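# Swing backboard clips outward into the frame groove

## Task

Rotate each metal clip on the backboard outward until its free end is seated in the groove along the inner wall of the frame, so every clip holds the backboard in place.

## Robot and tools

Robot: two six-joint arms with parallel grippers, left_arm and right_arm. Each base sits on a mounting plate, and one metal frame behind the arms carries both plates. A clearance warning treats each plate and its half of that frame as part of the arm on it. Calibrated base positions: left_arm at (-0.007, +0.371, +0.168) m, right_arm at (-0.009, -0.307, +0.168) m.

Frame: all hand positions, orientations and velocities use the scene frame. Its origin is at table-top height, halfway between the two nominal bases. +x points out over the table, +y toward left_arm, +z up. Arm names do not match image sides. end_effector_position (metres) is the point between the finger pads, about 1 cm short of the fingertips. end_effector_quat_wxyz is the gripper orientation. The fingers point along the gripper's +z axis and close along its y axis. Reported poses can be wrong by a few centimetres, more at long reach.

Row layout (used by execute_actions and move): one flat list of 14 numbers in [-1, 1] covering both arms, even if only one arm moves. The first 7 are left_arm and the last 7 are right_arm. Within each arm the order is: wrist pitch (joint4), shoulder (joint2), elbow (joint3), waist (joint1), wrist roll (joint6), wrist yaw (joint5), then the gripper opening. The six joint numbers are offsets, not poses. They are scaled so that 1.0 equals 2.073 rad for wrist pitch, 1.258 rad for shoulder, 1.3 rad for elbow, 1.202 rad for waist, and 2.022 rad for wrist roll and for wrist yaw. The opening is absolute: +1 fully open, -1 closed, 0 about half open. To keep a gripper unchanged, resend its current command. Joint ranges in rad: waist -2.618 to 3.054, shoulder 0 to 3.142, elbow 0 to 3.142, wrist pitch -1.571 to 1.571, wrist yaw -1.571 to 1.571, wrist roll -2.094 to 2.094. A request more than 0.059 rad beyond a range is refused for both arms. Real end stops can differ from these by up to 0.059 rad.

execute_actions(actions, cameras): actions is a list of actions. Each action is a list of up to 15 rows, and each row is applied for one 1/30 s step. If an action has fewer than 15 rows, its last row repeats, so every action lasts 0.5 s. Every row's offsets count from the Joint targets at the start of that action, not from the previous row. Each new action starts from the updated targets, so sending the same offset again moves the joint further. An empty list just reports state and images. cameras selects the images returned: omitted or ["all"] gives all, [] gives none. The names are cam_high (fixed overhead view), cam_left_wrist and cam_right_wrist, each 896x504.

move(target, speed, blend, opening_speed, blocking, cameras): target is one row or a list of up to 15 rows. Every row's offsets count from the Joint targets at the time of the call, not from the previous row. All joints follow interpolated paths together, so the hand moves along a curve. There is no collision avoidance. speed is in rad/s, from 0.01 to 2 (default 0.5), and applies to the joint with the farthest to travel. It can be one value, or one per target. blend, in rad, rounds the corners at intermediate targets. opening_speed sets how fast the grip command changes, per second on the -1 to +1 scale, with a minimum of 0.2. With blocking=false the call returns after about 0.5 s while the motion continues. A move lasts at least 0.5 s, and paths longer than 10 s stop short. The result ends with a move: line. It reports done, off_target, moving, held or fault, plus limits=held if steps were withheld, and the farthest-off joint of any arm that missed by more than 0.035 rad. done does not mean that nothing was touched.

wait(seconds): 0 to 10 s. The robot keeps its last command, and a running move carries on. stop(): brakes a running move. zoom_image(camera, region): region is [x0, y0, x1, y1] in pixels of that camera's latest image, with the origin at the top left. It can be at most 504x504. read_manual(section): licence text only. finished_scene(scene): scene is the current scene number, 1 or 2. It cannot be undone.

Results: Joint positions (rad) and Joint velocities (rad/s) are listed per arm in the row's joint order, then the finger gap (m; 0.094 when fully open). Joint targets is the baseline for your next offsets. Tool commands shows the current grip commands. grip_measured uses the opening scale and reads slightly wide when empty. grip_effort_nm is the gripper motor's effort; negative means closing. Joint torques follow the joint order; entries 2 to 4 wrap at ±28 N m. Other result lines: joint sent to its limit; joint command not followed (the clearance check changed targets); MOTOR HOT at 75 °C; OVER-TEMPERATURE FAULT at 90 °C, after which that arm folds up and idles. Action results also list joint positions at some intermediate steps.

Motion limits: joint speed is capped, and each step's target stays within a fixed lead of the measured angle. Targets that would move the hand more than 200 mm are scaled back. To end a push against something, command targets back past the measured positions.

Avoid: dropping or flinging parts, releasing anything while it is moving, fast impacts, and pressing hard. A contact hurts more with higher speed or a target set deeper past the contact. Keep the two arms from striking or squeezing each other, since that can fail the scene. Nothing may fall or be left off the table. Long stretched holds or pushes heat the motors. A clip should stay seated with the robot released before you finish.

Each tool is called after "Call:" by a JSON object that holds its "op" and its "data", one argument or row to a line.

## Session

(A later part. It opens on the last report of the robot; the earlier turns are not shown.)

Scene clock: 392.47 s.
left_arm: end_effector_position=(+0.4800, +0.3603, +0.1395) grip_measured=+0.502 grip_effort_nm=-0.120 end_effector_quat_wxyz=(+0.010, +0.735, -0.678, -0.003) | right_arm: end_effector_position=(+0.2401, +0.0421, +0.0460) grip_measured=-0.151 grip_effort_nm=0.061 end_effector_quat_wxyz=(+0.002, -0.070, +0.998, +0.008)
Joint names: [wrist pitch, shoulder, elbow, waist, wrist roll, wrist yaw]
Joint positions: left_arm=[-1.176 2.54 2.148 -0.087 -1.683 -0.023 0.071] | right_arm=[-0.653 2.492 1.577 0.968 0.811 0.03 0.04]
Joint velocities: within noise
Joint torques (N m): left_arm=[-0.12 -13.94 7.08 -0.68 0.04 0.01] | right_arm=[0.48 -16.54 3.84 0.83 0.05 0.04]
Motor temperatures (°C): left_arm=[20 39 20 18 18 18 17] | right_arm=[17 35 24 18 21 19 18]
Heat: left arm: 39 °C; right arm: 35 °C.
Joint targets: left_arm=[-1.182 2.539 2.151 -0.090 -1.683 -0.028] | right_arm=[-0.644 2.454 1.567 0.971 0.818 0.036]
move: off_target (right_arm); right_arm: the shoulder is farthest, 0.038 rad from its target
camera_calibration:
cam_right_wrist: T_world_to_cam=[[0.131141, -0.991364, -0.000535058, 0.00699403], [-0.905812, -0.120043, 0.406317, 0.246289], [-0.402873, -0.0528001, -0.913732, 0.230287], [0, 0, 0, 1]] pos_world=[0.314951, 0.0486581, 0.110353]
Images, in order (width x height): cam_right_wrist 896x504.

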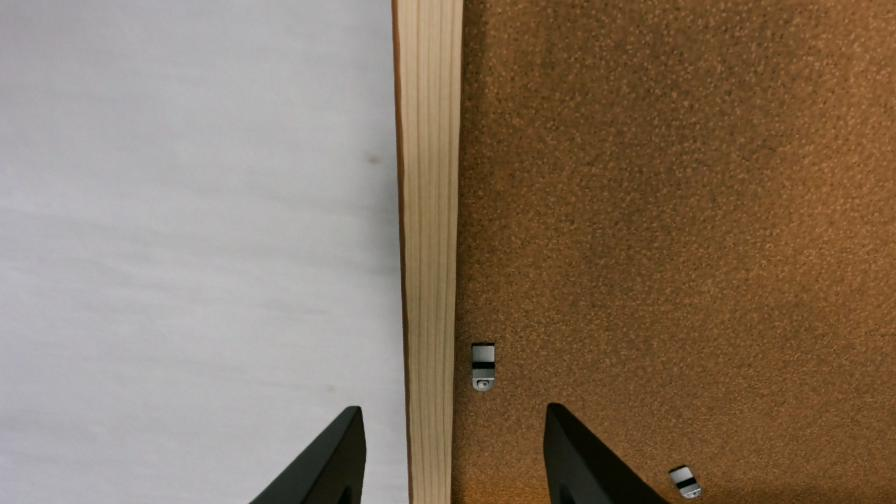

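Call:
{"op": "move", "data": {
  "target": [0,0,0,0,0,0,0.5,0.026,0.0862,0,-0.0128,0,0,-0.149],
  "speed": 0.15,
  "cameras": ["cam_right_wrist"]
}}

Scene clock: 404.27 s.
left_arm: end_effector_position=(+0.4800, +0.3603, +0.1395) grip_measured=+0.502 grip_effort_nm=-0.134 end_effector_quat_wxyz=(+0.010, +0.735, -0.678, -0.003) | right_arm: end_effector_position=(+0.2401, +0.0403, +0.0219) grip_measured=-0.151 grip_effort_nm=0.061 end_effector_quat_wxyz=(+0.001, -0.067, +0.998, +0.007)
Joint names: [wrist pitch, shoulder, elbow, waist, wrist roll, wrist yaw]
Joint positions: left_arm=[-1.176 2.54 2.148 -0.087 -1.683 -0.023 0.071] | right_arm=[-0.599 2.552 1.577 0.963 0.811 0.03 0.04]
Joint velocities: within noise
Joint torques (N m): left_arm=[-0.08 -13.87 7.13 -0.62 0 0.01] | right_arm=[0.45 -11.96 3.7 -0.14 0.03 0.04]
Motor temperatures (°C): left_arm=[20 39 20 18 18 18 17] | right_arm=[17 32 23 18 21 19 18]
Heat: left arm: 39 °C; right arm: 32 °C.
Joint targets: left_arm=[-1.182 2.539 2.151 -0.090 -1.683 -0.028] | right_arm=[-0.590 2.562 1.567 0.955 0.818 0.036]
move: done
camera_calibration:
cam_right_wrist: T_world_to_cam=[[0.126022, -0.992023, 0.00288993, 0.00640542], [-0.905263, -0.113808, 0.409324, 0.255455], [-0.40573, -0.0542001, -0.912384, 0.208853], [0, 0, 0, 1]] pos_world=[0.315185, 0.046747, 0.0859714]
Images, in order (width x height): cam_right_wrist 896x504.

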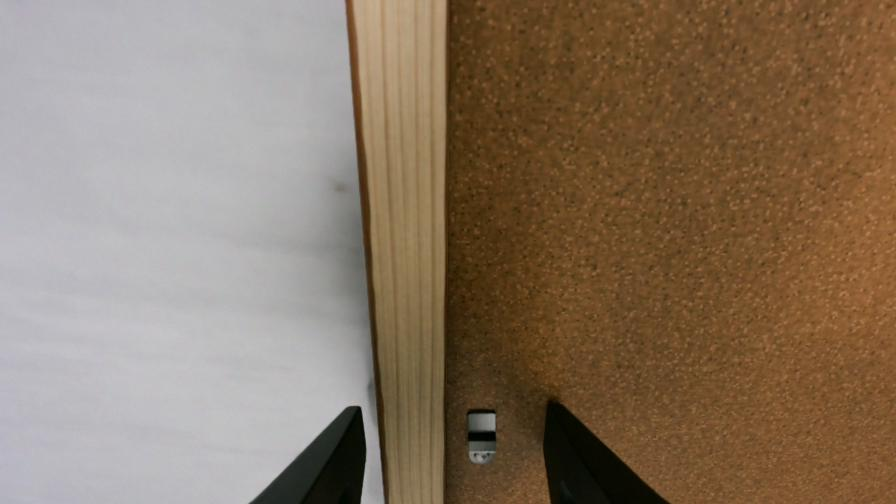

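Call:
{"op": "move", "data": {
  "target": [
    [0,0,0,0,0,0,0.5,0.0025,0.001,0,0,0,0,-0.149],
    [0,0,0,0,0,0,0.5,0.0025,0.001,0,0,0,0,-0.42]
  ],
  "speed": 0.1,
  "opening_speed": 0.2,
  "cameras": ["cam_right_wrist"]
}}

Scene clock: 410.50 s.
left_arm: end_effector_position=(+0.4800, +0.3603, +0.1395) grip_measured=+0.502 grip_effort_nm=-0.120 end_effector_quat_wxyz=(+0.010, +0.735, -0.678, -0.003) | right_arm: end_effector_position=(+0.2406, +0.0410, +0.0219) grip_measured=-0.418 grip_effort_nm=-0.154 end_effector_quat_wxyz=(+0.002, -0.067, +0.998, +0.008)
Joint names: [wrist pitch, shoulder, elbow, waist, wrist roll, wrist yaw]
Joint positions: left_arm=[-1.176 2.54 2.148 -0.087 -1.683 -0.023 0.071] | right_arm=[-0.595 2.552 1.577 0.963 0.811 0.03 0.027]
Joint velocities: within noise
Joint torques (N m): left_arm=[-0.1 -13.82 7.01 -0.7 0.02 0] | right_arm=[0.51 -11.86 3.7 -0.16 0.03 0.03]
Motor temperatures (°C): left_arm=[20 39 20 18 18 18 17] | right_arm=[17 32 23 18 21 19 18]
Heat: left arm: 39 °C; right arm: 32 °C.
Joint targets: left_arm=[-1.182 2.539 2.151 -0.090 -1.683 -0.028] | right_arm=[-0.585 2.564 1.567 0.955 0.818 0.036]
move: done
camera_calibration:
cam_right_wrist: T_world_to_cam=[[0.125891, -0.992044, 0.000380933, 0.00711643], [-0.906097, -0.114828, 0.40719, 0.256271], [-0.403907, -0.0516066, -0.913343, 0.208578], [0, 0, 0, 1]] pos_world=[0.315556, 0.0472507, 0.0861497]
Images, in order (width x height): cam_right_wrist 896x504.

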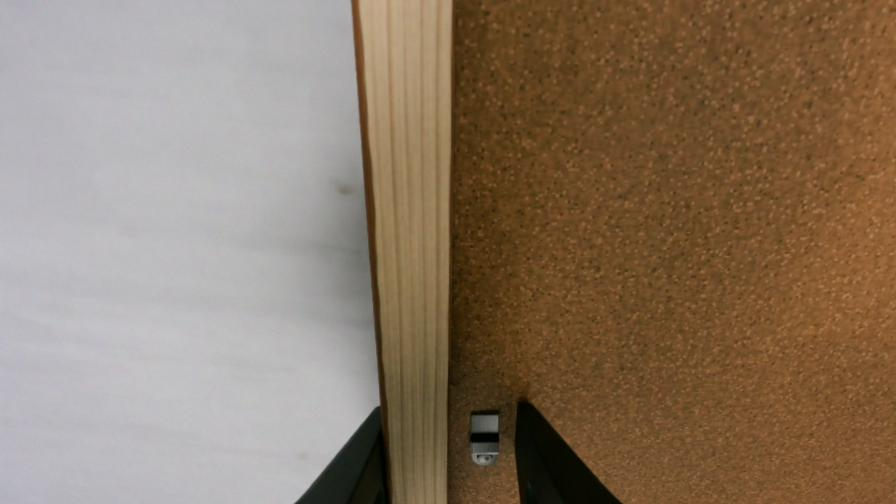

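Call:
{"op": "move", "data": {
  "target": [
    [0,0,0,0,0,0,0.5,0,0,0,0,0,0,-0.58],
    [0,0,0,0,0,0,0.5,0,0,0,0,0,0,-0.8]
  ],
  "speed": 0.1,
  "opening_speed": 0.2,
  "cameras": ["cam_right_wrist"]
}}

Call:
{"op": "move", "data": {
  "target": [
    [0,0,0,0,0,0,0.5,0,0,0,0,0,0,-0.4],
    [0,0,0,0,0,0,0.5,-0.0675,-0.1113,0,0,0,0,-0.4]
  ],
  "speed": 0.3,
  "opening_speed": 0.5,
  "cameras": ["cam_right_wrist"]
}}

Scene clock: 418.77 s.
left_arm: end_effector_position=(+0.4800, +0.3603, +0.1395) grip_measured=+0.502 grip_effort_nm=-0.120 end_effector_quat_wxyz=(+0.010, +0.735, -0.678, -0.003) | right_arm: end_effector_position=(+0.2418, +0.0444, +0.0220) grip_measured=-0.770 grip_effort_nm=-1.043 end_effector_quat_wxyz=(+0.004, -0.064, +0.998, +0.016)
Joint names: [wrist pitch, shoulder, elbow, waist, wrist roll, wrist yaw]
Joint positions: left_arm=[-1.176 2.54 2.148 -0.087 -1.683 -0.023 0.071] | right_arm=[-0.581 2.552 1.577 0.963 0.817 0.023 0.011]
Joint velocities: within noise
Joint torques (N m): left_arm=[-0.11 -13.81 7.1 -0.61 0.01 -0.02] | right_arm=[0.38 -11.85 3.69 -0.17 -0.02 0.11]
Motor temperatures (°C): left_arm=[20 40 20 18 18 18 17] | right_arm=[17 32 23 18 21 19 18]
Heat: left arm: 40 °C; right arm: 32 °C.
Joint targets: left_arm=[-1.182 2.539 2.151 -0.090 -1.683 -0.028] | right_arm=[-0.585 2.564 1.567 0.955 0.818 0.036]
move: done
camera_calibration:
cam_right_wrist: T_world_to_cam=[[0.119473, -0.992729, -0.0146651, 0.0123149], [-0.907868, -0.115215, 0.403114, 0.258251], [-0.401872, -0.0348471, -0.915032, 0.208111], [0, 0, 0, 1]] pos_world=[0.316621, 0.0492317, 0.0865045]
Images, in order (width x height): cam_right_wrist 896x504.

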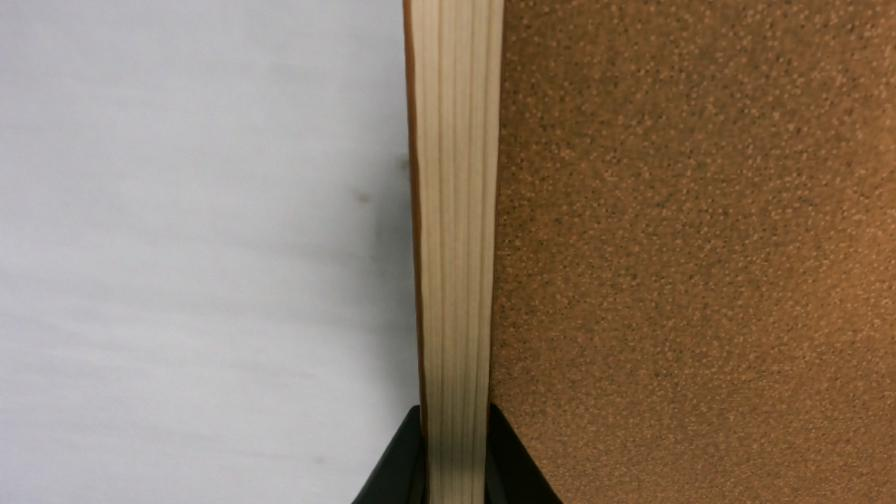

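Scene clock: 420.93 s.
left_arm: end_effector_position=(+0.4800, +0.3603, +0.1395) grip_measured=+0.502 grip_effort_nm=-0.120 end_effector_quat_wxyz=(+0.010, +0.735, -0.678, -0.003) | right_arm: end_effector_position=(+0.2387, +0.0374, +0.0645) grip_measured=-0.402 grip_effort_nm=0.066 end_effector_quat_wxyz=(-0.005, -0.064, +0.998, +0.005)
Joint names: [wrist pitch, shoulder, elbow, waist, wrist roll, wrist yaw]
Joint positions: left_arm=[-1.176 2.54 2.148 -0.087 -1.683 -0.023 0.071] | right_arm=[-0.715 2.447 1.577 0.963 0.817 0.023 0.028]
Joint velocities: within noise
Joint torques (N m): left_arm=[-0.11 -13.93 7.17 -0.68 -0.02 -0.03] | right_arm=[0.28 -14.89 3.95 -0.17 -0.03 0.1]
Motor temperatures (°C): left_arm=[20 40 20 18 18 18 17] | right_arm=[17 32 23 18 21 19 18]
Heat: left arm: 40 °C; right arm: 32 °C.
Joint targets: left_arm=[-1.182 2.539 2.151 -0.090 -1.683 -0.028] | right_arm=[-0.725 2.424 1.567 0.955 0.818 0.036]
move: done
camera_calibration:
cam_right_wrist: T_world_to_cam=[[0.120456, -0.9927, 0.00607289, 0.00475473], [-0.900956, -0.106751, 0.420575, 0.234379], [-0.416856, -0.0561323, -0.907238, 0.249448], [0, 0, 0, 1]] pos_world=[0.314576, 0.0437423, 0.127706]
Images, in order (width x height): cam_right_wrist 896x504.

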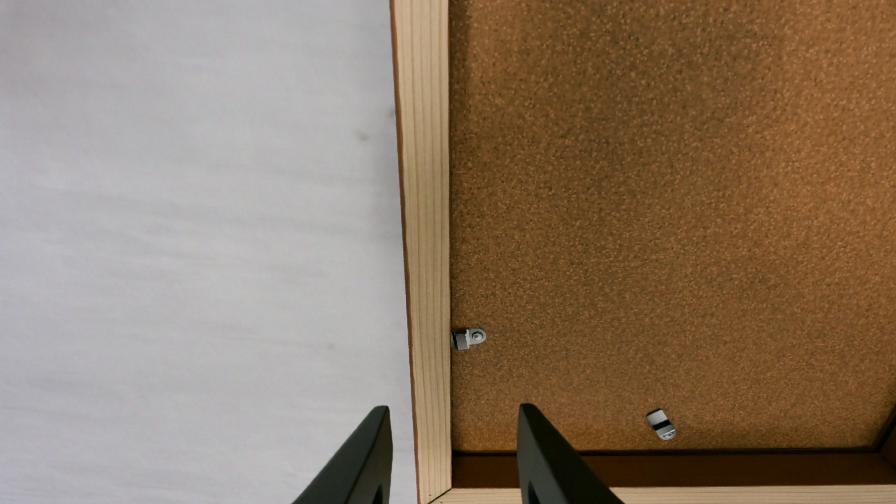

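Call:
{"op": "move", "data": {
  "target": [0,0,0,0,0,0,0.5,0.1553,-0.1534,-0.3577,0.0216,-0.6073,0,0.021],
  "speed": 0.7,
  "cameras": ["cam_right_wrist"]
}}

Scene clock: 477.67 s.
left_arm: end_effector_position=(+0.4800, +0.3603, +0.1395) grip_measured=+0.502 grip_effort_nm=-0.120 end_effector_quat_wxyz=(+0.010, +0.735, -0.678, -0.003) | right_arm: end_effector_position=(+0.1899, -0.0249, +0.0464) grip_measured=+0.019 grip_effort_nm=0.061 end_effector_quat_wxyz=(+0.007, -0.627, +0.779, +0.007)
Joint names: [wrist pitch, shoulder, elbow, waist, wrist roll, wrist yaw]
Joint positions: left_arm=[-1.176 2.54 2.148 -0.087 -1.683 -0.023 0.071] | right_arm=[-0.414 2.265 1.112 0.972 -0.402 0.027 0.048]
Joint velocities: within noise
Joint torques (N m): left_arm=[-0.11 -13.86 7.28 -0.68 -0.01 -0.02] | right_arm=[0.53 -13.61 3.12 1.35 -0.08 0.06]
Motor temperatures (°C): left_arm=[20 41 20 18 18 18 17] | right_arm=[17 31 23 18 21 19 17]
Heat: left arm: 41 °C; right arm: 31 °C.
Joint targets: left_arm=[-1.182 2.539 2.151 -0.090 -1.683 -0.028] | right_arm=[-0.403 2.231 1.102 0.981 -0.410 0.036]
move: done
camera_calibration:
cam_right_wrist: T_world_to_cam=[[0.975142, -0.221183, 0.0132684, -0.194552], [-0.208523, -0.895778, 0.392556, 0.0415652], [-0.0749411, -0.385564, -0.919633, 0.136568], [0, 0, 0, 1]] pos_world=[0.208617, 0.0468575, 0.111857]
Images, in order (width x height): cam_right_wrist 896x504.

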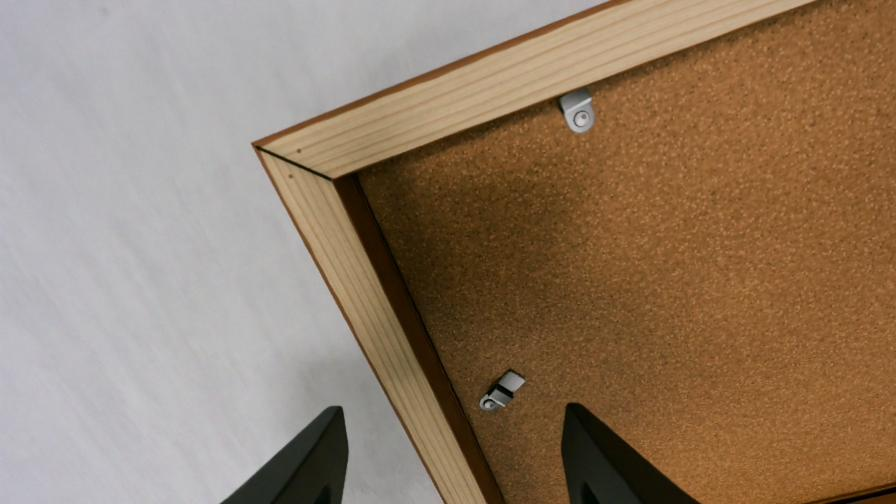

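Call:
{"op": "move", "data": {
  "target": [0,0,0,0,0,0,0.5,0.0241,0.0768,-0.0038,0,0,0,0.021],
  "speed": 0.15,
  "cameras": ["cam_right_wrist"]
}}

Scene clock: 491.33 s.
left_arm: end_effector_position=(+0.4800, +0.3603, +0.1395) grip_measured=+0.502 grip_effort_nm=-0.125 end_effector_quat_wxyz=(+0.010, +0.735, -0.678, -0.003) | right_arm: end_effector_position=(+0.1875, -0.0274, +0.0284) grip_measured=+0.019 grip_effort_nm=0.061 end_effector_quat_wxyz=(+0.003, -0.628, +0.778, +0.006)
Joint names: [wrist pitch, shoulder, elbow, waist, wrist roll, wrist yaw]
Joint positions: left_arm=[-1.176 2.54 2.148 -0.087 -1.683 -0.023 0.071] | right_arm=[-0.364 2.318 1.106 0.972 -0.403 0.028 0.048]
Joint velocities: within noise
Joint torques (N m): left_arm=[-0.12 -13.91 7.05 -0.77 0.03 -0.01] | right_arm=[0.49 -9.57 2.96 1.37 -0.1 0.07]
Motor temperatures (°C): left_arm=[20 41 20 18 18 18 17] | right_arm=[17 33 23 18 21 19 17]
Heat: left arm: 41 °C; right arm: 33 °C.
Joint targets: left_arm=[-1.182 2.539 2.151 -0.090 -1.683 -0.028] | right_arm=[-0.353 2.327 1.097 0.981 -0.410 0.036]
move: done
camera_calibration:
cam_right_wrist: T_world_to_cam=[[0.975523, -0.219648, 0.0104857, -0.19243], [-0.205361, -0.892947, 0.400591, 0.0450945], [-0.0786257, -0.392939, -0.916197, 0.119259], [0, 0, 0, 1]] pos_world=[0.206358, 0.0448614, 0.0932179]
Images, in order (width x height): cam_right_wrist 896x504.

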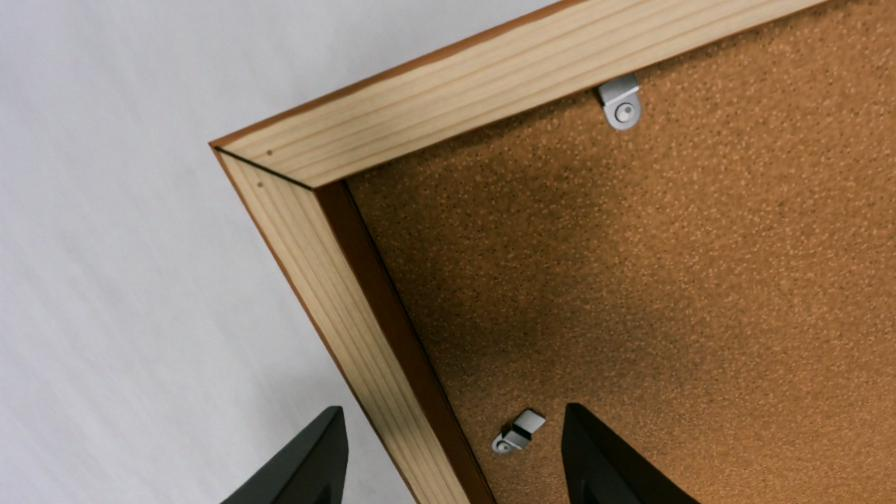

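Call:
{"op": "move", "data": {
  "target": [0,0,0,0,0,0,0.5,0.0104,0.0168,0,0,0,0,0.021],
  "speed": 0.1,
  "cameras": ["cam_right_wrist"]
}}

Scene clock: 505.60 s.
left_arm: end_effector_position=(+0.4800, +0.3603, +0.1395) grip_measured=+0.502 grip_effort_nm=-0.129 end_effector_quat_wxyz=(+0.010, +0.735, -0.678, -0.003) | right_arm: end_effector_position=(+0.1875, -0.0270, +0.0222) grip_measured=+0.019 grip_effort_nm=0.056 end_effector_quat_wxyz=(+0.004, -0.628, +0.778, +0.006)
Joint names: [wrist pitch, shoulder, elbow, waist, wrist roll, wrist yaw]
Joint positions: left_arm=[-1.176 2.54 2.148 -0.087 -1.683 -0.023 0.071] | right_arm=[-0.343 2.337 1.106 0.972 -0.403 0.028 0.048]
Joint velocities: within noise
Joint torques (N m): left_arm=[-0.08 -14.02 7.23 -0.69 0 -0.04] | right_arm=[0.52 -9.42 2.86 1.37 -0.11 0.06]
Motor temperatures (°C): left_arm=[20 41 20 18 18 18 17] | right_arm=[17 30 23 18 21 19 17]
Heat: left arm: 41 °C; right arm: 30 °C.
Joint targets: left_arm=[-1.182 2.539 2.151 -0.090 -1.683 -0.028] | right_arm=[-0.331 2.348 1.097 0.981 -0.410 0.036]
move: done
camera_calibration:
cam_right_wrist: T_world_to_cam=[[0.975484, -0.21977, 0.0115099, -0.192331], [-0.206066, -0.893796, 0.398327, 0.0481374], [-0.0772527, -0.390934, -0.917171, 0.113653], [0, 0, 0, 1]] pos_world=[0.206315, 0.0451875, 0.0872786]
Images, in order (width x height): cam_right_wrist 896x504.

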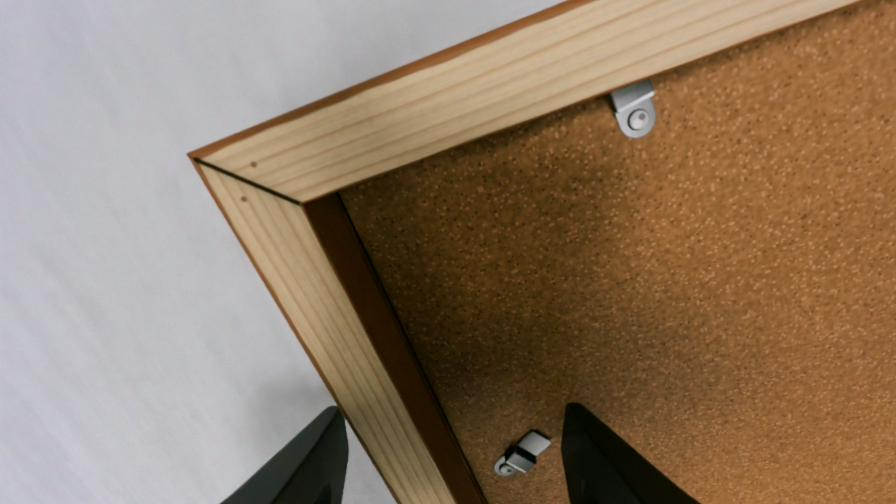

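Call:
{"op": "move", "data": {
  "target": [
    [0,0,0,0,0,0,0.5,0,0.0015,0,0,0,0,0.021],
    [0,0,0,0,0,0,0.5,0,0.0015,0,0,0,0,-0.15]
  ],
  "speed": 0.1,
  "opening_speed": 0.2,
  "cameras": ["cam_right_wrist"]
}}

Scene clock: 511.80 s.
left_arm: end_effector_position=(+0.4800, +0.3603, +0.1395) grip_measured=+0.502 grip_effort_nm=-0.125 end_effector_quat_wxyz=(+0.010, +0.735, -0.678, -0.003) | right_arm: end_effector_position=(+0.1876, -0.0268, +0.0222) grip_measured=-0.148 grip_effort_nm=-0.154 end_effector_quat_wxyz=(+0.005, -0.628, +0.778, +0.006)
Joint names: [wrist pitch, shoulder, elbow, waist, wrist roll, wrist yaw]
Joint positions: left_arm=[-1.176 2.54 2.148 -0.087 -1.683 -0.023 0.071] | right_arm=[-0.342 2.337 1.106 0.972 -0.403 0.028 0.04]
Joint velocities: within noise
Joint torques (N m): left_arm=[-0.13 -13.86 7.15 -0.51 0 -0.02] | right_arm=[0.51 -9.24 2.85 1.37 -0.11 0.07]
Motor temperatures (°C): left_arm=[20 41 20 18 18 18 17] | right_arm=[17 30 23 18 21 19 17]
Heat: left arm: 41 °C; right arm: 30 °C.
Joint targets: left_arm=[-1.182 2.539 2.151 -0.090 -1.683 -0.028] | right_arm=[-0.331 2.350 1.097 0.981 -0.410 0.036]
move: done
camera_calibration:
cam_right_wrist: T_world_to_cam=[[0.975556, -0.219433, 0.0118082, -0.192415], [-0.205928, -0.894117, 0.397679, 0.0482775], [-0.0767058, -0.39039, -0.917449, 0.113642], [0, 0, 0, 1]] pos_world=[0.20637, 0.0453083, 0.087334]
Images, in order (width x height): cam_right_wrist 896x504.

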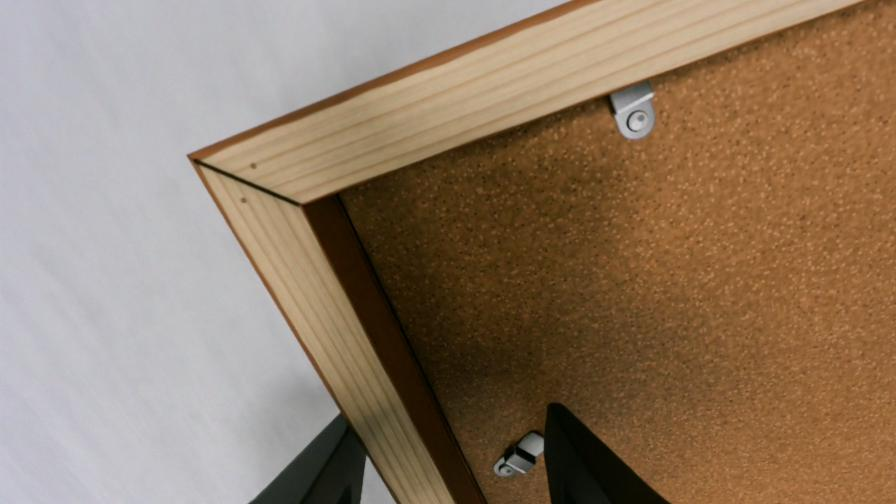

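Call:
{"op": "move", "data": {
  "target": [0,0,0,0,0,0,0.5,0,0,0,0,0,0,-0.27],
  "opening_speed": 0.2,
  "cameras": ["cam_right_wrist"]
}}

Scene clock: 515.20 s.
left_arm: end_effector_position=(+0.4800, +0.3603, +0.1395) grip_measured=+0.502 grip_effort_nm=-0.129 end_effector_quat_wxyz=(+0.010, +0.735, -0.678, -0.003) | right_arm: end_effector_position=(+0.1870, -0.0263, +0.0223) grip_measured=-0.268 grip_effort_nm=-0.164 end_effector_quat_wxyz=(+0.005, -0.629, +0.777, +0.006)
Joint names: [wrist pitch, shoulder, elbow, waist, wrist roll, wrist yaw]
Joint positions: left_arm=[-1.176 2.54 2.148 -0.087 -1.683 -0.023 0.071] | right_arm=[-0.342 2.337 1.106 0.974 -0.404 0.028 0.034]
Joint velocities: within noise
Joint torques (N m): left_arm=[-0.1 -13.98 7.12 -0.69 0.05 0] | right_arm=[0.51 -9.24 2.88 1.16 -0.1 0.05]
Motor temperatures (°C): left_arm=[20 41 20 18 18 18 17] | right_arm=[17 30 23 18 21 19 17]
Heat: left arm: 41 °C; right arm: 30 °C.
Joint targets: left_arm=[-1.182 2.539 2.151 -0.090 -1.683 -0.028] | right_arm=[-0.331 2.350 1.097 0.981 -0.410 0.036]
move: done
camera_calibration:
cam_right_wrist: T_world_to_cam=[[0.976137, -0.216829, 0.011876, -0.191741], [-0.203574, -0.894684, 0.397615, 0.0480903], [-0.0755894, -0.390545, -0.917475, 0.113587], [0, 0, 0, 1]] pos_world=[0.205541, 0.0458114, 0.0873686]
Images, in order (width x height): cam_right_wrist 896x504.

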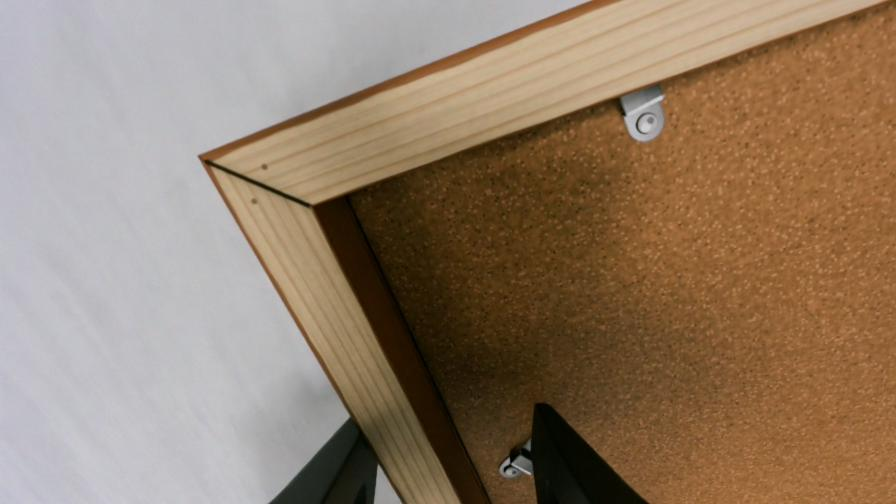

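Call:
{"op": "move", "data": {
  "target": [0,0,0,0,0,0,0.5,0,0,0,0,0,0,-0.36],
  "opening_speed": 0.2,
  "cameras": ["cam_right_wrist"]
}}

Scene clock: 518.30 s.
left_arm: end_effector_position=(+0.4800, +0.3603, +0.1395) grip_measured=+0.502 grip_effort_nm=-0.125 end_effector_quat_wxyz=(+0.010, +0.735, -0.678, -0.003) | right_arm: end_effector_position=(+0.1853, -0.0259, +0.0220) grip_measured=-0.358 grip_effort_nm=-0.164 end_effector_quat_wxyz=(+0.003, -0.631, +0.776, +0.007)
Joint names: [wrist pitch, shoulder, elbow, waist, wrist roll, wrist yaw]
Joint positions: left_arm=[-1.176 2.54 2.148 -0.087 -1.683 -0.023 0.071] | right_arm=[-0.343 2.338 1.106 0.978 -0.404 0.026 0.03]
Joint velocities: within noise
Joint torques (N m): left_arm=[-0.1 -13.91 7.05 -0.73 0.02 -0.01] | right_arm=[0.51 -9.36 2.84 0.73 -0.09 0.07]
Motor temperatures (°C): left_arm=[20 41 20 18 18 18 17] | right_arm=[17 30 23 18 21 19 17]
Heat: left arm: 41 °C; right arm: 30 °C.
Joint targets: left_arm=[-1.182 2.539 2.151 -0.090 -1.683 -0.028] | right_arm=[-0.331 2.350 1.097 0.981 -0.410 0.036]
move: done
camera_calibration:
cam_right_wrist: T_world_to_cam=[[0.977176, -0.212233, 0.00920374, -0.18997], [-0.198194, -0.895228, 0.399106, 0.0471803], [-0.0764639, -0.39182, -0.916859, 0.113432], [0, 0, 0, 1]] pos_world=[0.203658, 0.0463642, 0.0869196]
Images, in order (width x height): cam_right_wrist 896x504.

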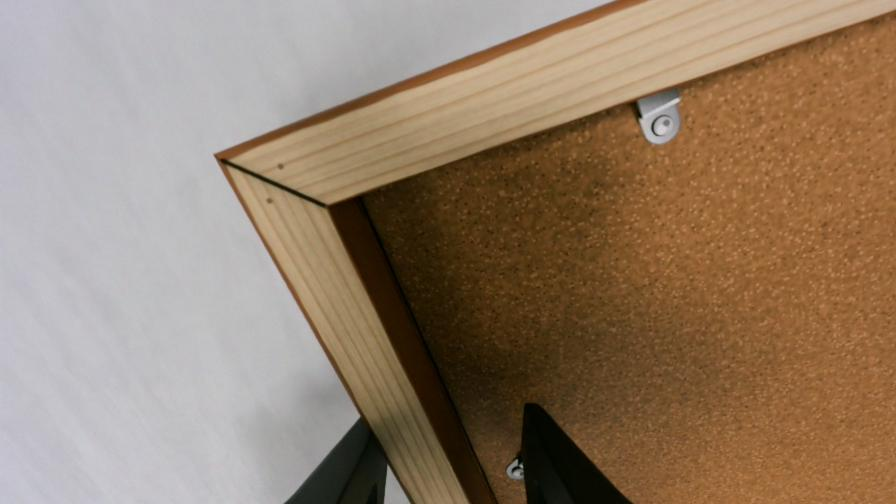

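Call:
{"op": "move", "data": {
  "target": [
    [0,0,0,0,0,0,0.5,0,0,0,0,0,0,-0.1],
    [0,0,0,0,0,0,0.5,-0.05,-0.085,0,0,0,0,-0.1]
  ],
  "speed": 0.3,
  "opening_speed": 0.5,
  "cameras": ["cam_right_wrist"]
}}

Scene clock: 525.40 s.
left_arm: end_effector_position=(+0.4800, +0.3603, +0.1395) grip_measured=+0.502 grip_effort_nm=-0.134 end_effector_quat_wxyz=(+0.010, +0.735, -0.678, -0.003) | right_arm: end_effector_position=(+0.1847, -0.0288, +0.0448) grip_measured=-0.102 grip_effort_nm=0.061 end_effector_quat_wxyz=(-0.003, -0.631, +0.776, +0.004)
Joint names: [wrist pitch, shoulder, elbow, waist, wrist roll, wrist yaw]
Joint positions: left_arm=[-1.176 2.54 2.148 -0.087 -1.683 -0.023 0.071] | right_arm=[-0.426 2.267 1.106 0.978 -0.405 0.028 0.042]
Joint velocities: within noise
Joint torques (N m): left_arm=[-0.11 -13.86 7.13 -0.57 0.01 -0.02] | right_arm=[0.27 -12.49 3.12 0.75 -0.08 0.06]
Motor temperatures (°C): left_arm=[20 42 20 18 18 18 17] | right_arm=[17 30 22 18 21 19 17]
Heat: left arm: 42 °C; right arm: 30 °C.
Joint targets: left_arm=[-1.182 2.539 2.151 -0.090 -1.683 -0.028] | right_arm=[-0.435 2.243 1.097 0.981 -0.410 0.036]
move: done
camera_calibration:
cam_right_wrist: T_world_to_cam=[[0.977395, -0.211337, 0.00590922, -0.190058], [-0.195133, -0.890993, 0.409944, 0.0344905], [-0.0813711, -0.40183, -0.912092, 0.133594], [0, 0, 0, 1]] pos_world=[0.203363, 0.0442467, 0.108834]
Images, in order (width x height): cam_right_wrist 896x504.

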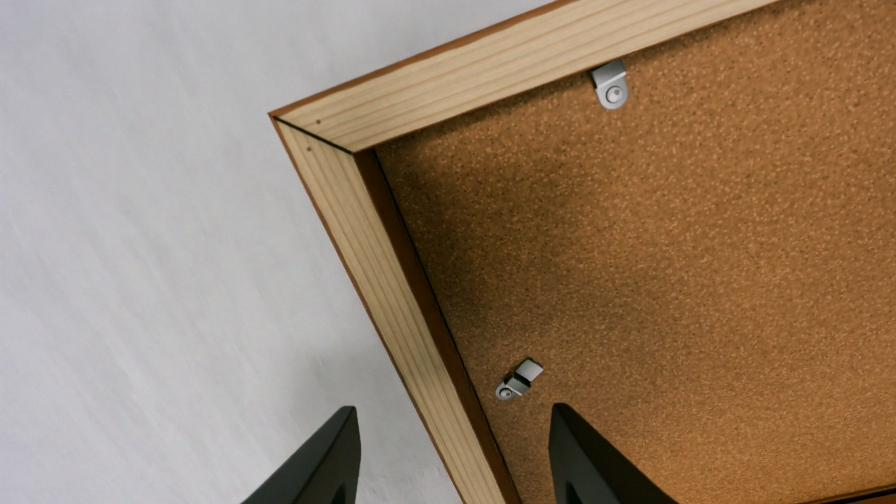

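Call:
{"op": "move", "data": {
  "target": [0,0,0,0,0,0,0.5,0.051,0.075,-0.005,-0.0158,0,0,0.021],
  "speed": 0.15,
  "cameras": ["cam_right_wrist"]
}}

Scene clock: 536.93 s.
left_arm: end_effector_position=(+0.4800, +0.3603, +0.1395) grip_measured=+0.502 grip_effort_nm=-0.115 end_effector_quat_wxyz=(+0.010, +0.735, -0.678, -0.003) | right_arm: end_effector_position=(+0.1883, -0.0276, +0.0241) grip_measured=+0.019 grip_effort_nm=0.056 end_effector_quat_wxyz=(+0.006, -0.628, +0.779, +0.007)
Joint names: [wrist pitch, shoulder, elbow, waist, wrist roll, wrist yaw]
Joint positions: left_arm=[-1.176 2.54 2.148 -0.087 -1.683 -0.023 0.071] | right_arm=[-0.34 2.328 1.1 0.969 -0.405 0.028 0.048]
Joint velocities: within noise
Joint torques (N m): left_arm=[-0.11 -13.81 7.04 -0.7 0.02 -0.02] | right_arm=[0.52 -9.54 2.88 -0.18 -0.08 0.07]
Motor temperatures (°C): left_arm=[20 42 20 18 18 18 17] | right_arm=[17 30 22 18 21 19 17]
Heat: left arm: 42 °C; right arm: 30 °C.
Joint targets: left_arm=[-1.182 2.539 2.151 -0.090 -1.683 -0.028] | right_arm=[-0.329 2.338 1.090 0.962 -0.410 0.036]
move: done
camera_calibration:
cam_right_wrist: T_world_to_cam=[[0.975246, -0.220725, 0.0132276, -0.193244], [-0.207927, -0.895059, 0.394508, 0.0473761], [-0.0752382, -0.387493, -0.918797, 0.114937], [0, 0, 0, 1]] pos_world=[0.206959, 0.0442876, 0.0894694]
Images, in order (width x height): cam_right_wrist 896x504.

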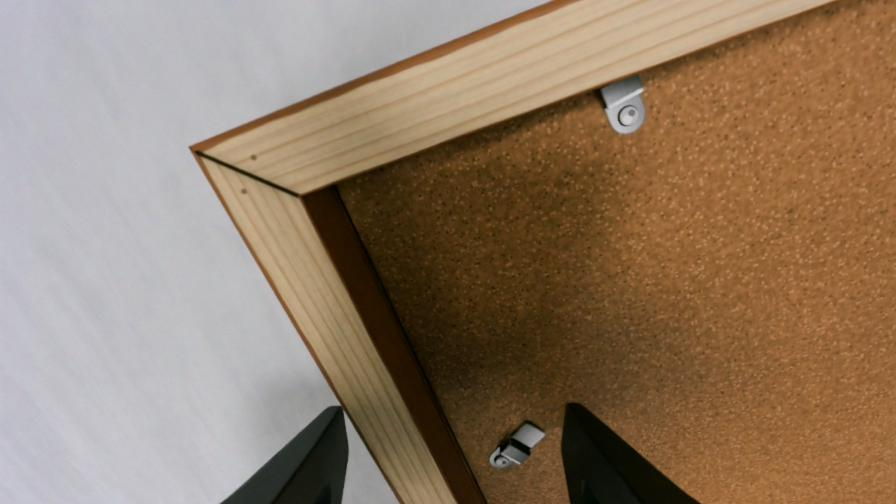

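Call:
{"op": "move", "data": {
  "target": [0,0,0,0,0,0,0.5,0.005,0.0095,0,0,0,0,0.021],
  "speed": 0.06,
  "cameras": ["cam_right_wrist"]
}}

Scene clock: 541.67 s.
left_arm: end_effector_position=(+0.4800, +0.3603, +0.1395) grip_measured=+0.502 grip_effort_nm=-0.120 end_effector_quat_wxyz=(+0.010, +0.735, -0.678, -0.003) | right_arm: end_effector_position=(+0.1881, -0.0277, +0.0209) grip_measured=+0.019 grip_effort_nm=0.061 end_effector_quat_wxyz=(+0.006, -0.628, +0.779, +0.007)
Joint names: [wrist pitch, shoulder, elbow, waist, wrist roll, wrist yaw]
Joint positions: left_arm=[-1.176 2.54 2.148 -0.087 -1.683 -0.023 0.071] | right_arm=[-0.33 2.338 1.1 0.969 -0.405 0.028 0.048]
Joint velocities: within noise
Joint torques (N m): left_arm=[-0.06 -13.72 7.15 -0.61 0.02 -0.03] | right_arm=[0.53 -9.36 2.8 -0.18 -0.08 0.05]
Motor temperatures (°C): left_arm=[20 42 21 18 18 18 17] | right_arm=[17 30 22 18 21 19 17]
Heat: left arm: 42 °C; right arm: 30 °C.
Joint targets: left_arm=[-1.182 2.539 2.151 -0.090 -1.683 -0.028] | right_arm=[-0.319 2.350 1.090 0.962 -0.410 0.036]
move: done
camera_calibration:
cam_right_wrist: T_world_to_cam=[[0.975246, -0.220725, 0.0132276, -0.193031], [-0.207927, -0.895059, 0.394508, 0.0485354], [-0.0752382, -0.387493, -0.918797, 0.111983], [0, 0, 0, 1]] pos_world=[0.20677, 0.0442277, 0.0862951]
Images, in order (width x height): cam_right_wrist 896x504.

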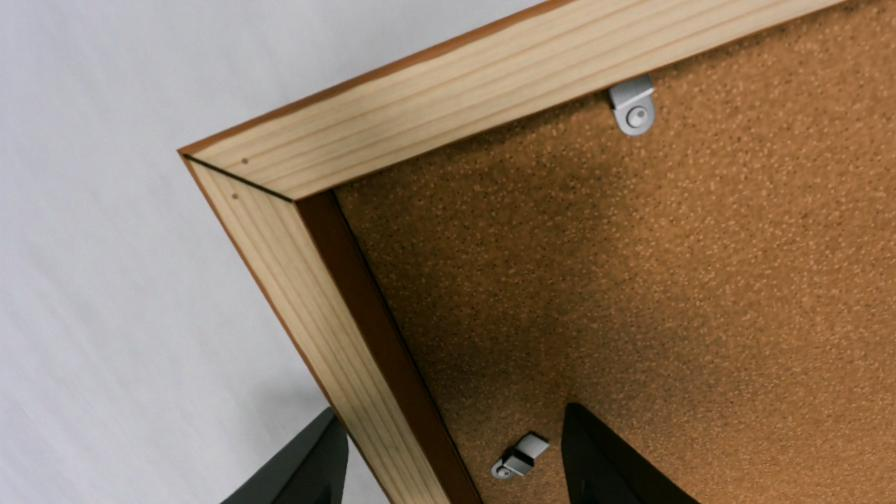

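Call:
{"op": "move", "data": {
  "target": [0,0,0,0,0,0,0.5,0.0015,0.0028,0,0,0,0,0.021],
  "speed": 0.06,
  "cameras": ["cam_right_wrist"]
}}

Scene clock: 545.10 s.
left_arm: end_effector_position=(+0.4800, +0.3603, +0.1395) grip_measured=+0.502 grip_effort_nm=-0.120 end_effector_quat_wxyz=(+0.010, +0.735, -0.678, -0.003) | right_arm: end_effector_position=(+0.1881, -0.0275, +0.0200) grip_measured=+0.019 grip_effort_nm=0.061 end_effector_quat_wxyz=(+0.007, -0.628, +0.779, +0.007)
Joint names: [wrist pitch, shoulder, elbow, waist, wrist roll, wrist yaw]
Joint positions: left_arm=[-1.176 2.54 2.148 -0.087 -1.683 -0.023 0.071] | right_arm=[-0.327 2.341 1.1 0.969 -0.405 0.028 0.048]
Joint velocities: within noise
Joint torques (N m): left_arm=[-0.12 -13.76 7.17 -0.66 0.01 -0.01] | right_arm=[0.51 -9.36 2.84 -0.18 -0.1 0.05]
Motor temperatures (°C): left_arm=[20 42 21 18 18 18 17] | right_arm=[17 30 22 18 21 19 17]
Heat: left arm: 42 °C; right arm: 30 °C.
Joint targets: left_arm=[-1.182 2.539 2.151 -0.090 -1.683 -0.028] | right_arm=[-0.316 2.353 1.090 0.962 -0.410 0.036]
move: done
camera_calibration:
cam_right_wrist: T_world_to_cam=[[0.975234, -0.220761, 0.0135214, -0.193041], [-0.208127, -0.895297, 0.39386, 0.0490905], [-0.0748433, -0.38692, -0.919071, 0.11109], [0, 0, 0, 1]] pos_world=[0.206792, 0.0443174, 0.0853745]
Images, in order (width x height): cam_right_wrist 896x504.

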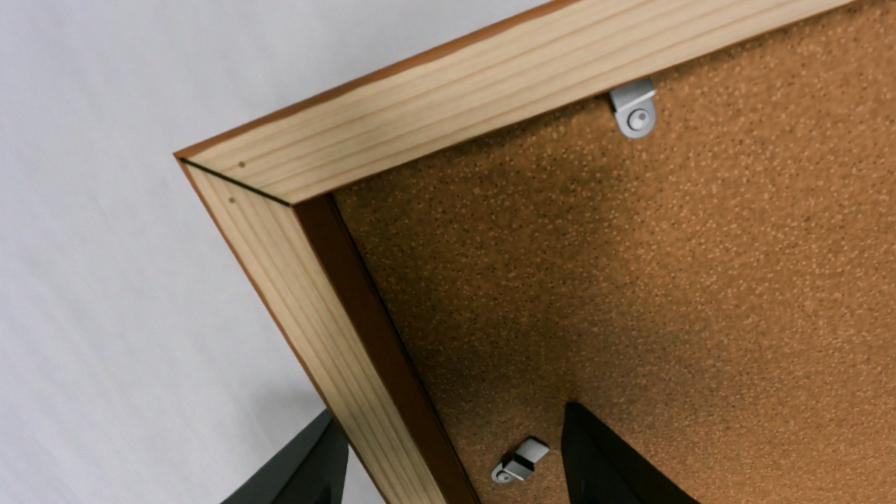

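Call:
{"op": "move", "data": {
  "target": [0,0,0,0,0,0,0.5,0.0015,0.0024,0,0,0,0,0.021],
  "speed": 0.06,
  "cameras": ["cam_right_wrist"]
}}

Call:
{"op": "zoom_image", "data": {
  "camera": "cam_right_wrist",
  "region": [460, 380, 640, 504]
}}

Scene clock: 552.17 s.
left_arm: end_effector_position=(+0.4800, +0.3603, +0.1395) grip_measured=+0.502 grip_effort_nm=-0.115 end_effector_quat_wxyz=(+0.010, +0.735, -0.678, -0.003) | right_arm: end_effector_position=(+0.1884, -0.0273, +0.0200) grip_measured=+0.019 grip_effort_nm=0.066 end_effector_quat_wxyz=(+0.007, -0.627, +0.779, +0.007)
Joint names: [wrist pitch, shoulder, elbow, waist, wrist roll, wrist yaw]
Joint positions: left_arm=[-1.176 2.54 2.148 -0.087 -1.683 -0.023 0.071] | right_arm=[-0.325 2.341 1.1 0.969 -0.405 0.028 0.048]
Joint velocities: within noise
Joint torques (N m): left_arm=[-0.1 -13.72 7.09 -0.65 0.03 -0.02] | right_arm=[0.52 -9.05 2.88 -0.16 -0.1 0.06]
Motor temperatures (°C): left_arm=[20 42 21 18 18 18 17] | right_arm=[17 29 22 18 21 19 17]
Heat: left arm: 42 °C; right arm: 29 °C.
Joint targets: left_arm=[-1.182 2.539 2.151 -0.090 -1.683 -0.028] | right_arm=[-0.313 2.356 1.090 0.962 -0.410 0.036]
move: done
camera_calibration:
cam_right_wrist: T_world_to_cam=[[0.975203, -0.220838, 0.0144606, -0.193265], [-0.208654, -0.895686, 0.392696, 0.0494988], [-0.07377, -0.385976, -0.919554, 0.111053], [0, 0, 0, 1]] pos_world=[0.206993, 0.0445188, 0.0854758]
Images, in order (width x height): cam_right_wrist 896x504.

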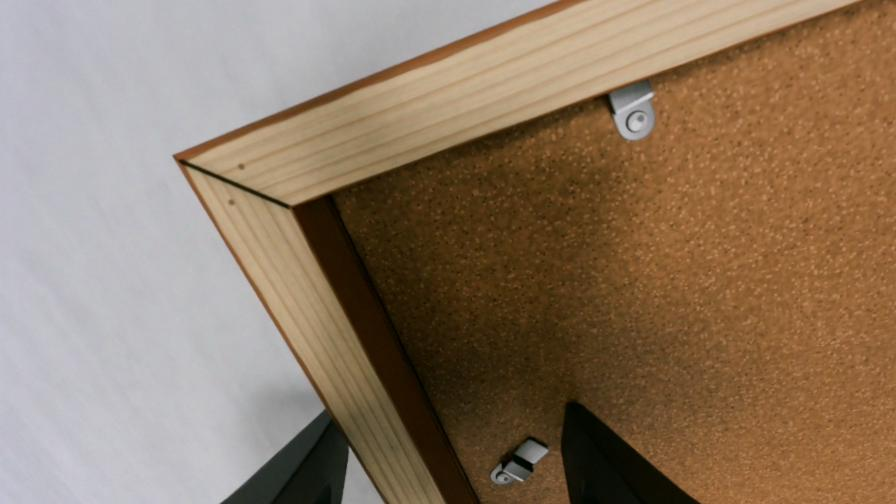

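Scaled by 2.800.

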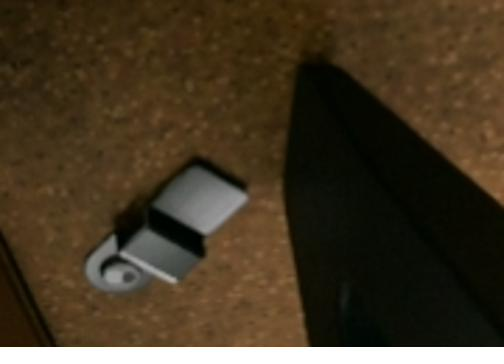

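Call:
{"op": "move", "data": {
  "target": [0,0,0,0,0,0,0.5,0,0,0,0,0,0,-0.2],
  "opening_speed": 0.2,
  "cameras": ["cam_right_wrist"]
}}

Call:
{"op": "zoom_image", "data": {
  "camera": "cam_right_wrist",
  "region": [460, 380, 640, 504]
}}

Scene clock: 558.73 s.
left_arm: end_effector_position=(+0.4800, +0.3603, +0.1395) grip_measured=+0.502 grip_effort_nm=-0.120 end_effector_quat_wxyz=(+0.010, +0.735, -0.678, -0.003) | right_arm: end_effector_position=(+0.1887, -0.0269, +0.0200) grip_measured=-0.197 grip_effort_nm=-0.188 end_effector_quat_wxyz=(+0.008, -0.628, +0.778, +0.007)
Joint names: [wrist pitch, shoulder, elbow, waist, wrist roll, wrist yaw]
Joint positions: left_arm=[-1.176 2.54 2.148 -0.087 -1.683 -0.023 0.071] | right_arm=[-0.323 2.341 1.1 0.969 -0.407 0.028 0.038]
Joint velocities: within noise
Joint torques (N m): left_arm=[-0.1 -13.94 7.15 -0.73 0 -0.03] | right_arm=[0.52 -9.09 2.81 -0.18 -0.06 0.04]
Motor temperatures (°C): left_arm=[20 42 21 18 18 18 17] | right_arm=[17 29 22 18 21 19 17]
Heat: left arm: 42 °C; right arm: 29 °C.
Joint targets: left_arm=[-1.182 2.539 2.151 -0.090 -1.683 -0.028] | right_arm=[-0.313 2.356 1.090 0.962 -0.410 0.036]
move: done
camera_calibration:
cam_right_wrist: T_world_to_cam=[[0.975757, -0.218326, 0.0152535, -0.193501], [-0.20678, -0.896831, 0.391072, 0.0495468], [-0.0717014, -0.384745, -0.920234, 0.110886], [0, 0, 0, 1]] pos_world=[0.207006, 0.0448517, 0.0856166]
Images, in order (width x height): cam_right_wrist 896x504.

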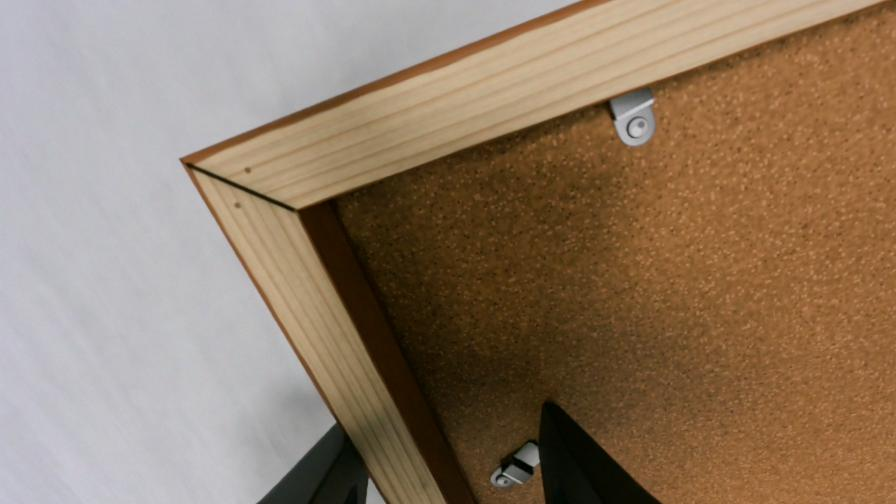

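Scaled by 2.800.

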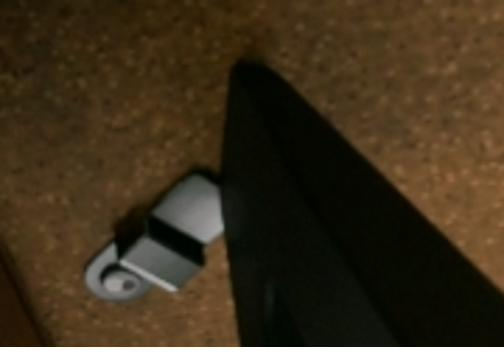

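Call:
{"op": "move", "data": {
  "target": [0,0,0,0,0,0,0.5,0,0,0,0,0,0,-0.3],
  "opening_speed": 0.2,
  "cameras": ["cam_right_wrist"]
}}

Call:
{"op": "zoom_image", "data": {
  "camera": "cam_right_wrist",
  "region": [460, 380, 640, 504]
}}

Scene clock: 572.13 s.
left_arm: end_effector_position=(+0.4800, +0.3603, +0.1395) grip_measured=+0.502 grip_effort_nm=-0.125 end_effector_quat_wxyz=(+0.010, +0.735, -0.678, -0.003) | right_arm: end_effector_position=(+0.1891, -0.0263, +0.0200) grip_measured=-0.297 grip_effort_nm=-0.217 end_effector_quat_wxyz=(+0.010, -0.633, +0.774, +0.007)
Joint names: [wrist pitch, shoulder, elbow, waist, wrist roll, wrist yaw]
Joint positions: left_arm=[-1.176 2.54 2.148 -0.087 -1.683 -0.023 0.071] | right_arm=[-0.32 2.341 1.1 0.969 -0.419 0.028 0.033]
Joint velocities: within noise
Joint torques (N m): left_arm=[-0.11 -13.86 7.15 -0.72 0.01 -0.04] | right_arm=[0.49 -9.06 2.86 -0.16 0.06 0.06]
Motor temperatures (°C): left_arm=[20 42 21 18 18 18 17] | right_arm=[17 28 22 18 21 19 17]
Heat: left arm: 42 °C; right arm: 28 °C.
Joint targets: left_arm=[-1.182 2.539 2.151 -0.090 -1.683 -0.028] | right_arm=[-0.312 2.356 1.090 0.962 -0.410 0.036]
move: done
camera_calibration:
cam_right_wrist: T_world_to_cam=[[0.978141, -0.20728, 0.0165673, -0.193945], [-0.197296, -0.899948, 0.388803, 0.048276], [-0.0656816, -0.383573, -0.921172, 0.110046], [0, 0, 0, 1]] pos_world=[0.206458, 0.0454556, 0.0858145]
Images, in order (width x height): cam_right_wrist 896x504.

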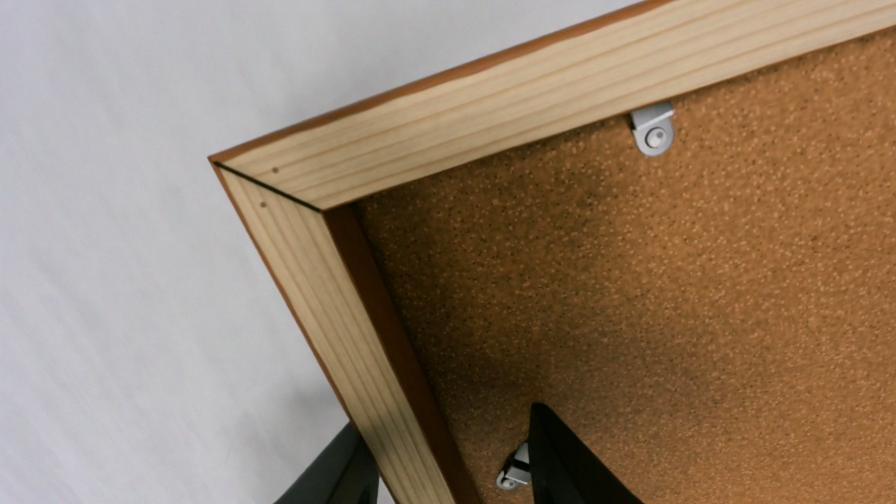

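Scaled by 2.800.

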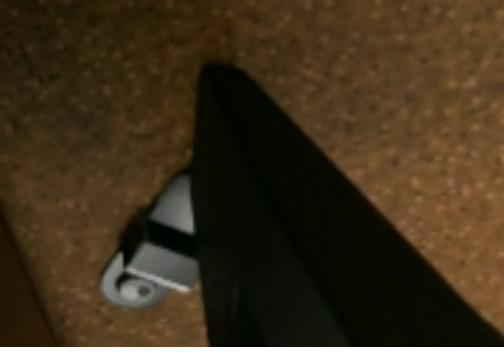

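Call:
{"op": "move", "data": {
  "target": [0,0,0,0,0,0,0.5,0,0,0,0,0,0,-0.38],
  "opening_speed": 0.2,
  "cameras": ["cam_right_wrist"]
}}

Call:
{"op": "zoom_image", "data": {
  "camera": "cam_right_wrist",
  "region": [460, 380, 640, 504]
}}

Scene clock: 576.73 s.
left_arm: end_effector_position=(+0.4800, +0.3603, +0.1395) grip_measured=+0.502 grip_effort_nm=-0.120 end_effector_quat_wxyz=(+0.010, +0.735, -0.678, -0.003) | right_arm: end_effector_position=(+0.1892, -0.0260, +0.0200) grip_measured=-0.377 grip_effort_nm=-0.208 end_effector_quat_wxyz=(+0.010, -0.633, +0.774, +0.008)
Joint names: [wrist pitch, shoulder, elbow, waist, wrist roll, wrist yaw]
Joint positions: left_arm=[-1.176 2.54 2.148 -0.087 -1.683 -0.023 0.071] | right_arm=[-0.319 2.341 1.1 0.969 -0.42 0.028 0.029]
Joint velocities: within noise
Joint torques (N m): left_arm=[-0.11 -13.96 7.19 -0.58 0.01 -0.01] | right_arm=[0.49 -9.13 2.85 -0.16 0.08 0.05]
Motor temperatures (°C): left_arm=[20 43 21 18 18 18 17] | right_arm=[17 28 22 18 21 19 17]
Heat: left arm: 43 °C; right arm: 28 °C.
Joint targets: left_arm=[-1.182 2.539 2.151 -0.090 -1.683 -0.028] | right_arm=[-0.312 2.356 1.090 0.962 -0.410 0.036]
move: done
camera_calibration:
cam_right_wrist: T_world_to_cam=[[0.978358, -0.206233, 0.0168541, -0.194054], [-0.196542, -0.900729, 0.387373, 0.0484841], [-0.0647081, -0.382302, -0.921769, 0.11006], [0, 0, 0, 1]] pos_world=[0.206505, 0.0457269, 0.0859387]
Images, in order (width x height): cam_right_wrist 896x504.

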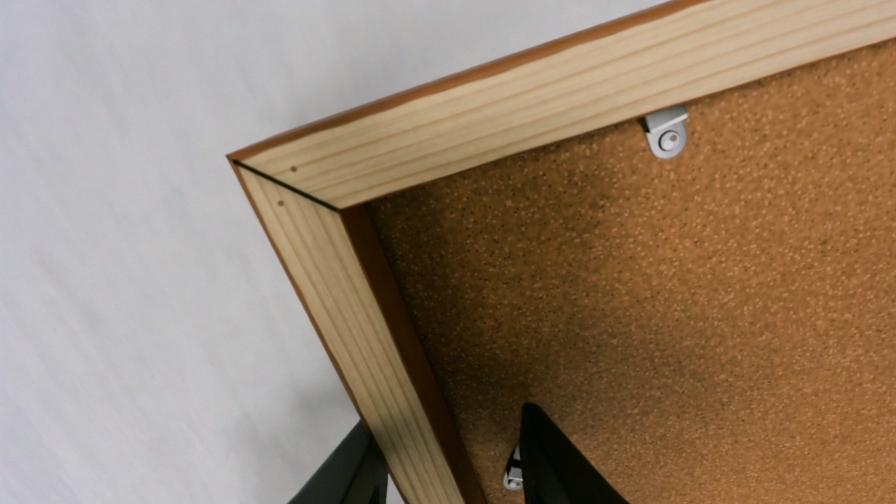

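Scaled by 2.800.

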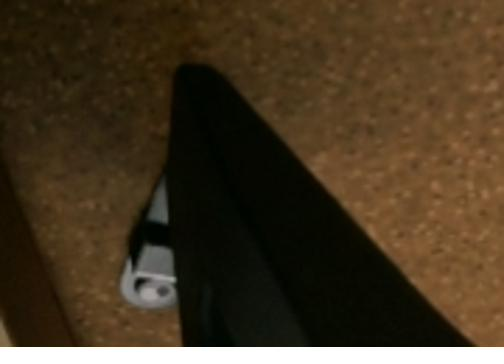

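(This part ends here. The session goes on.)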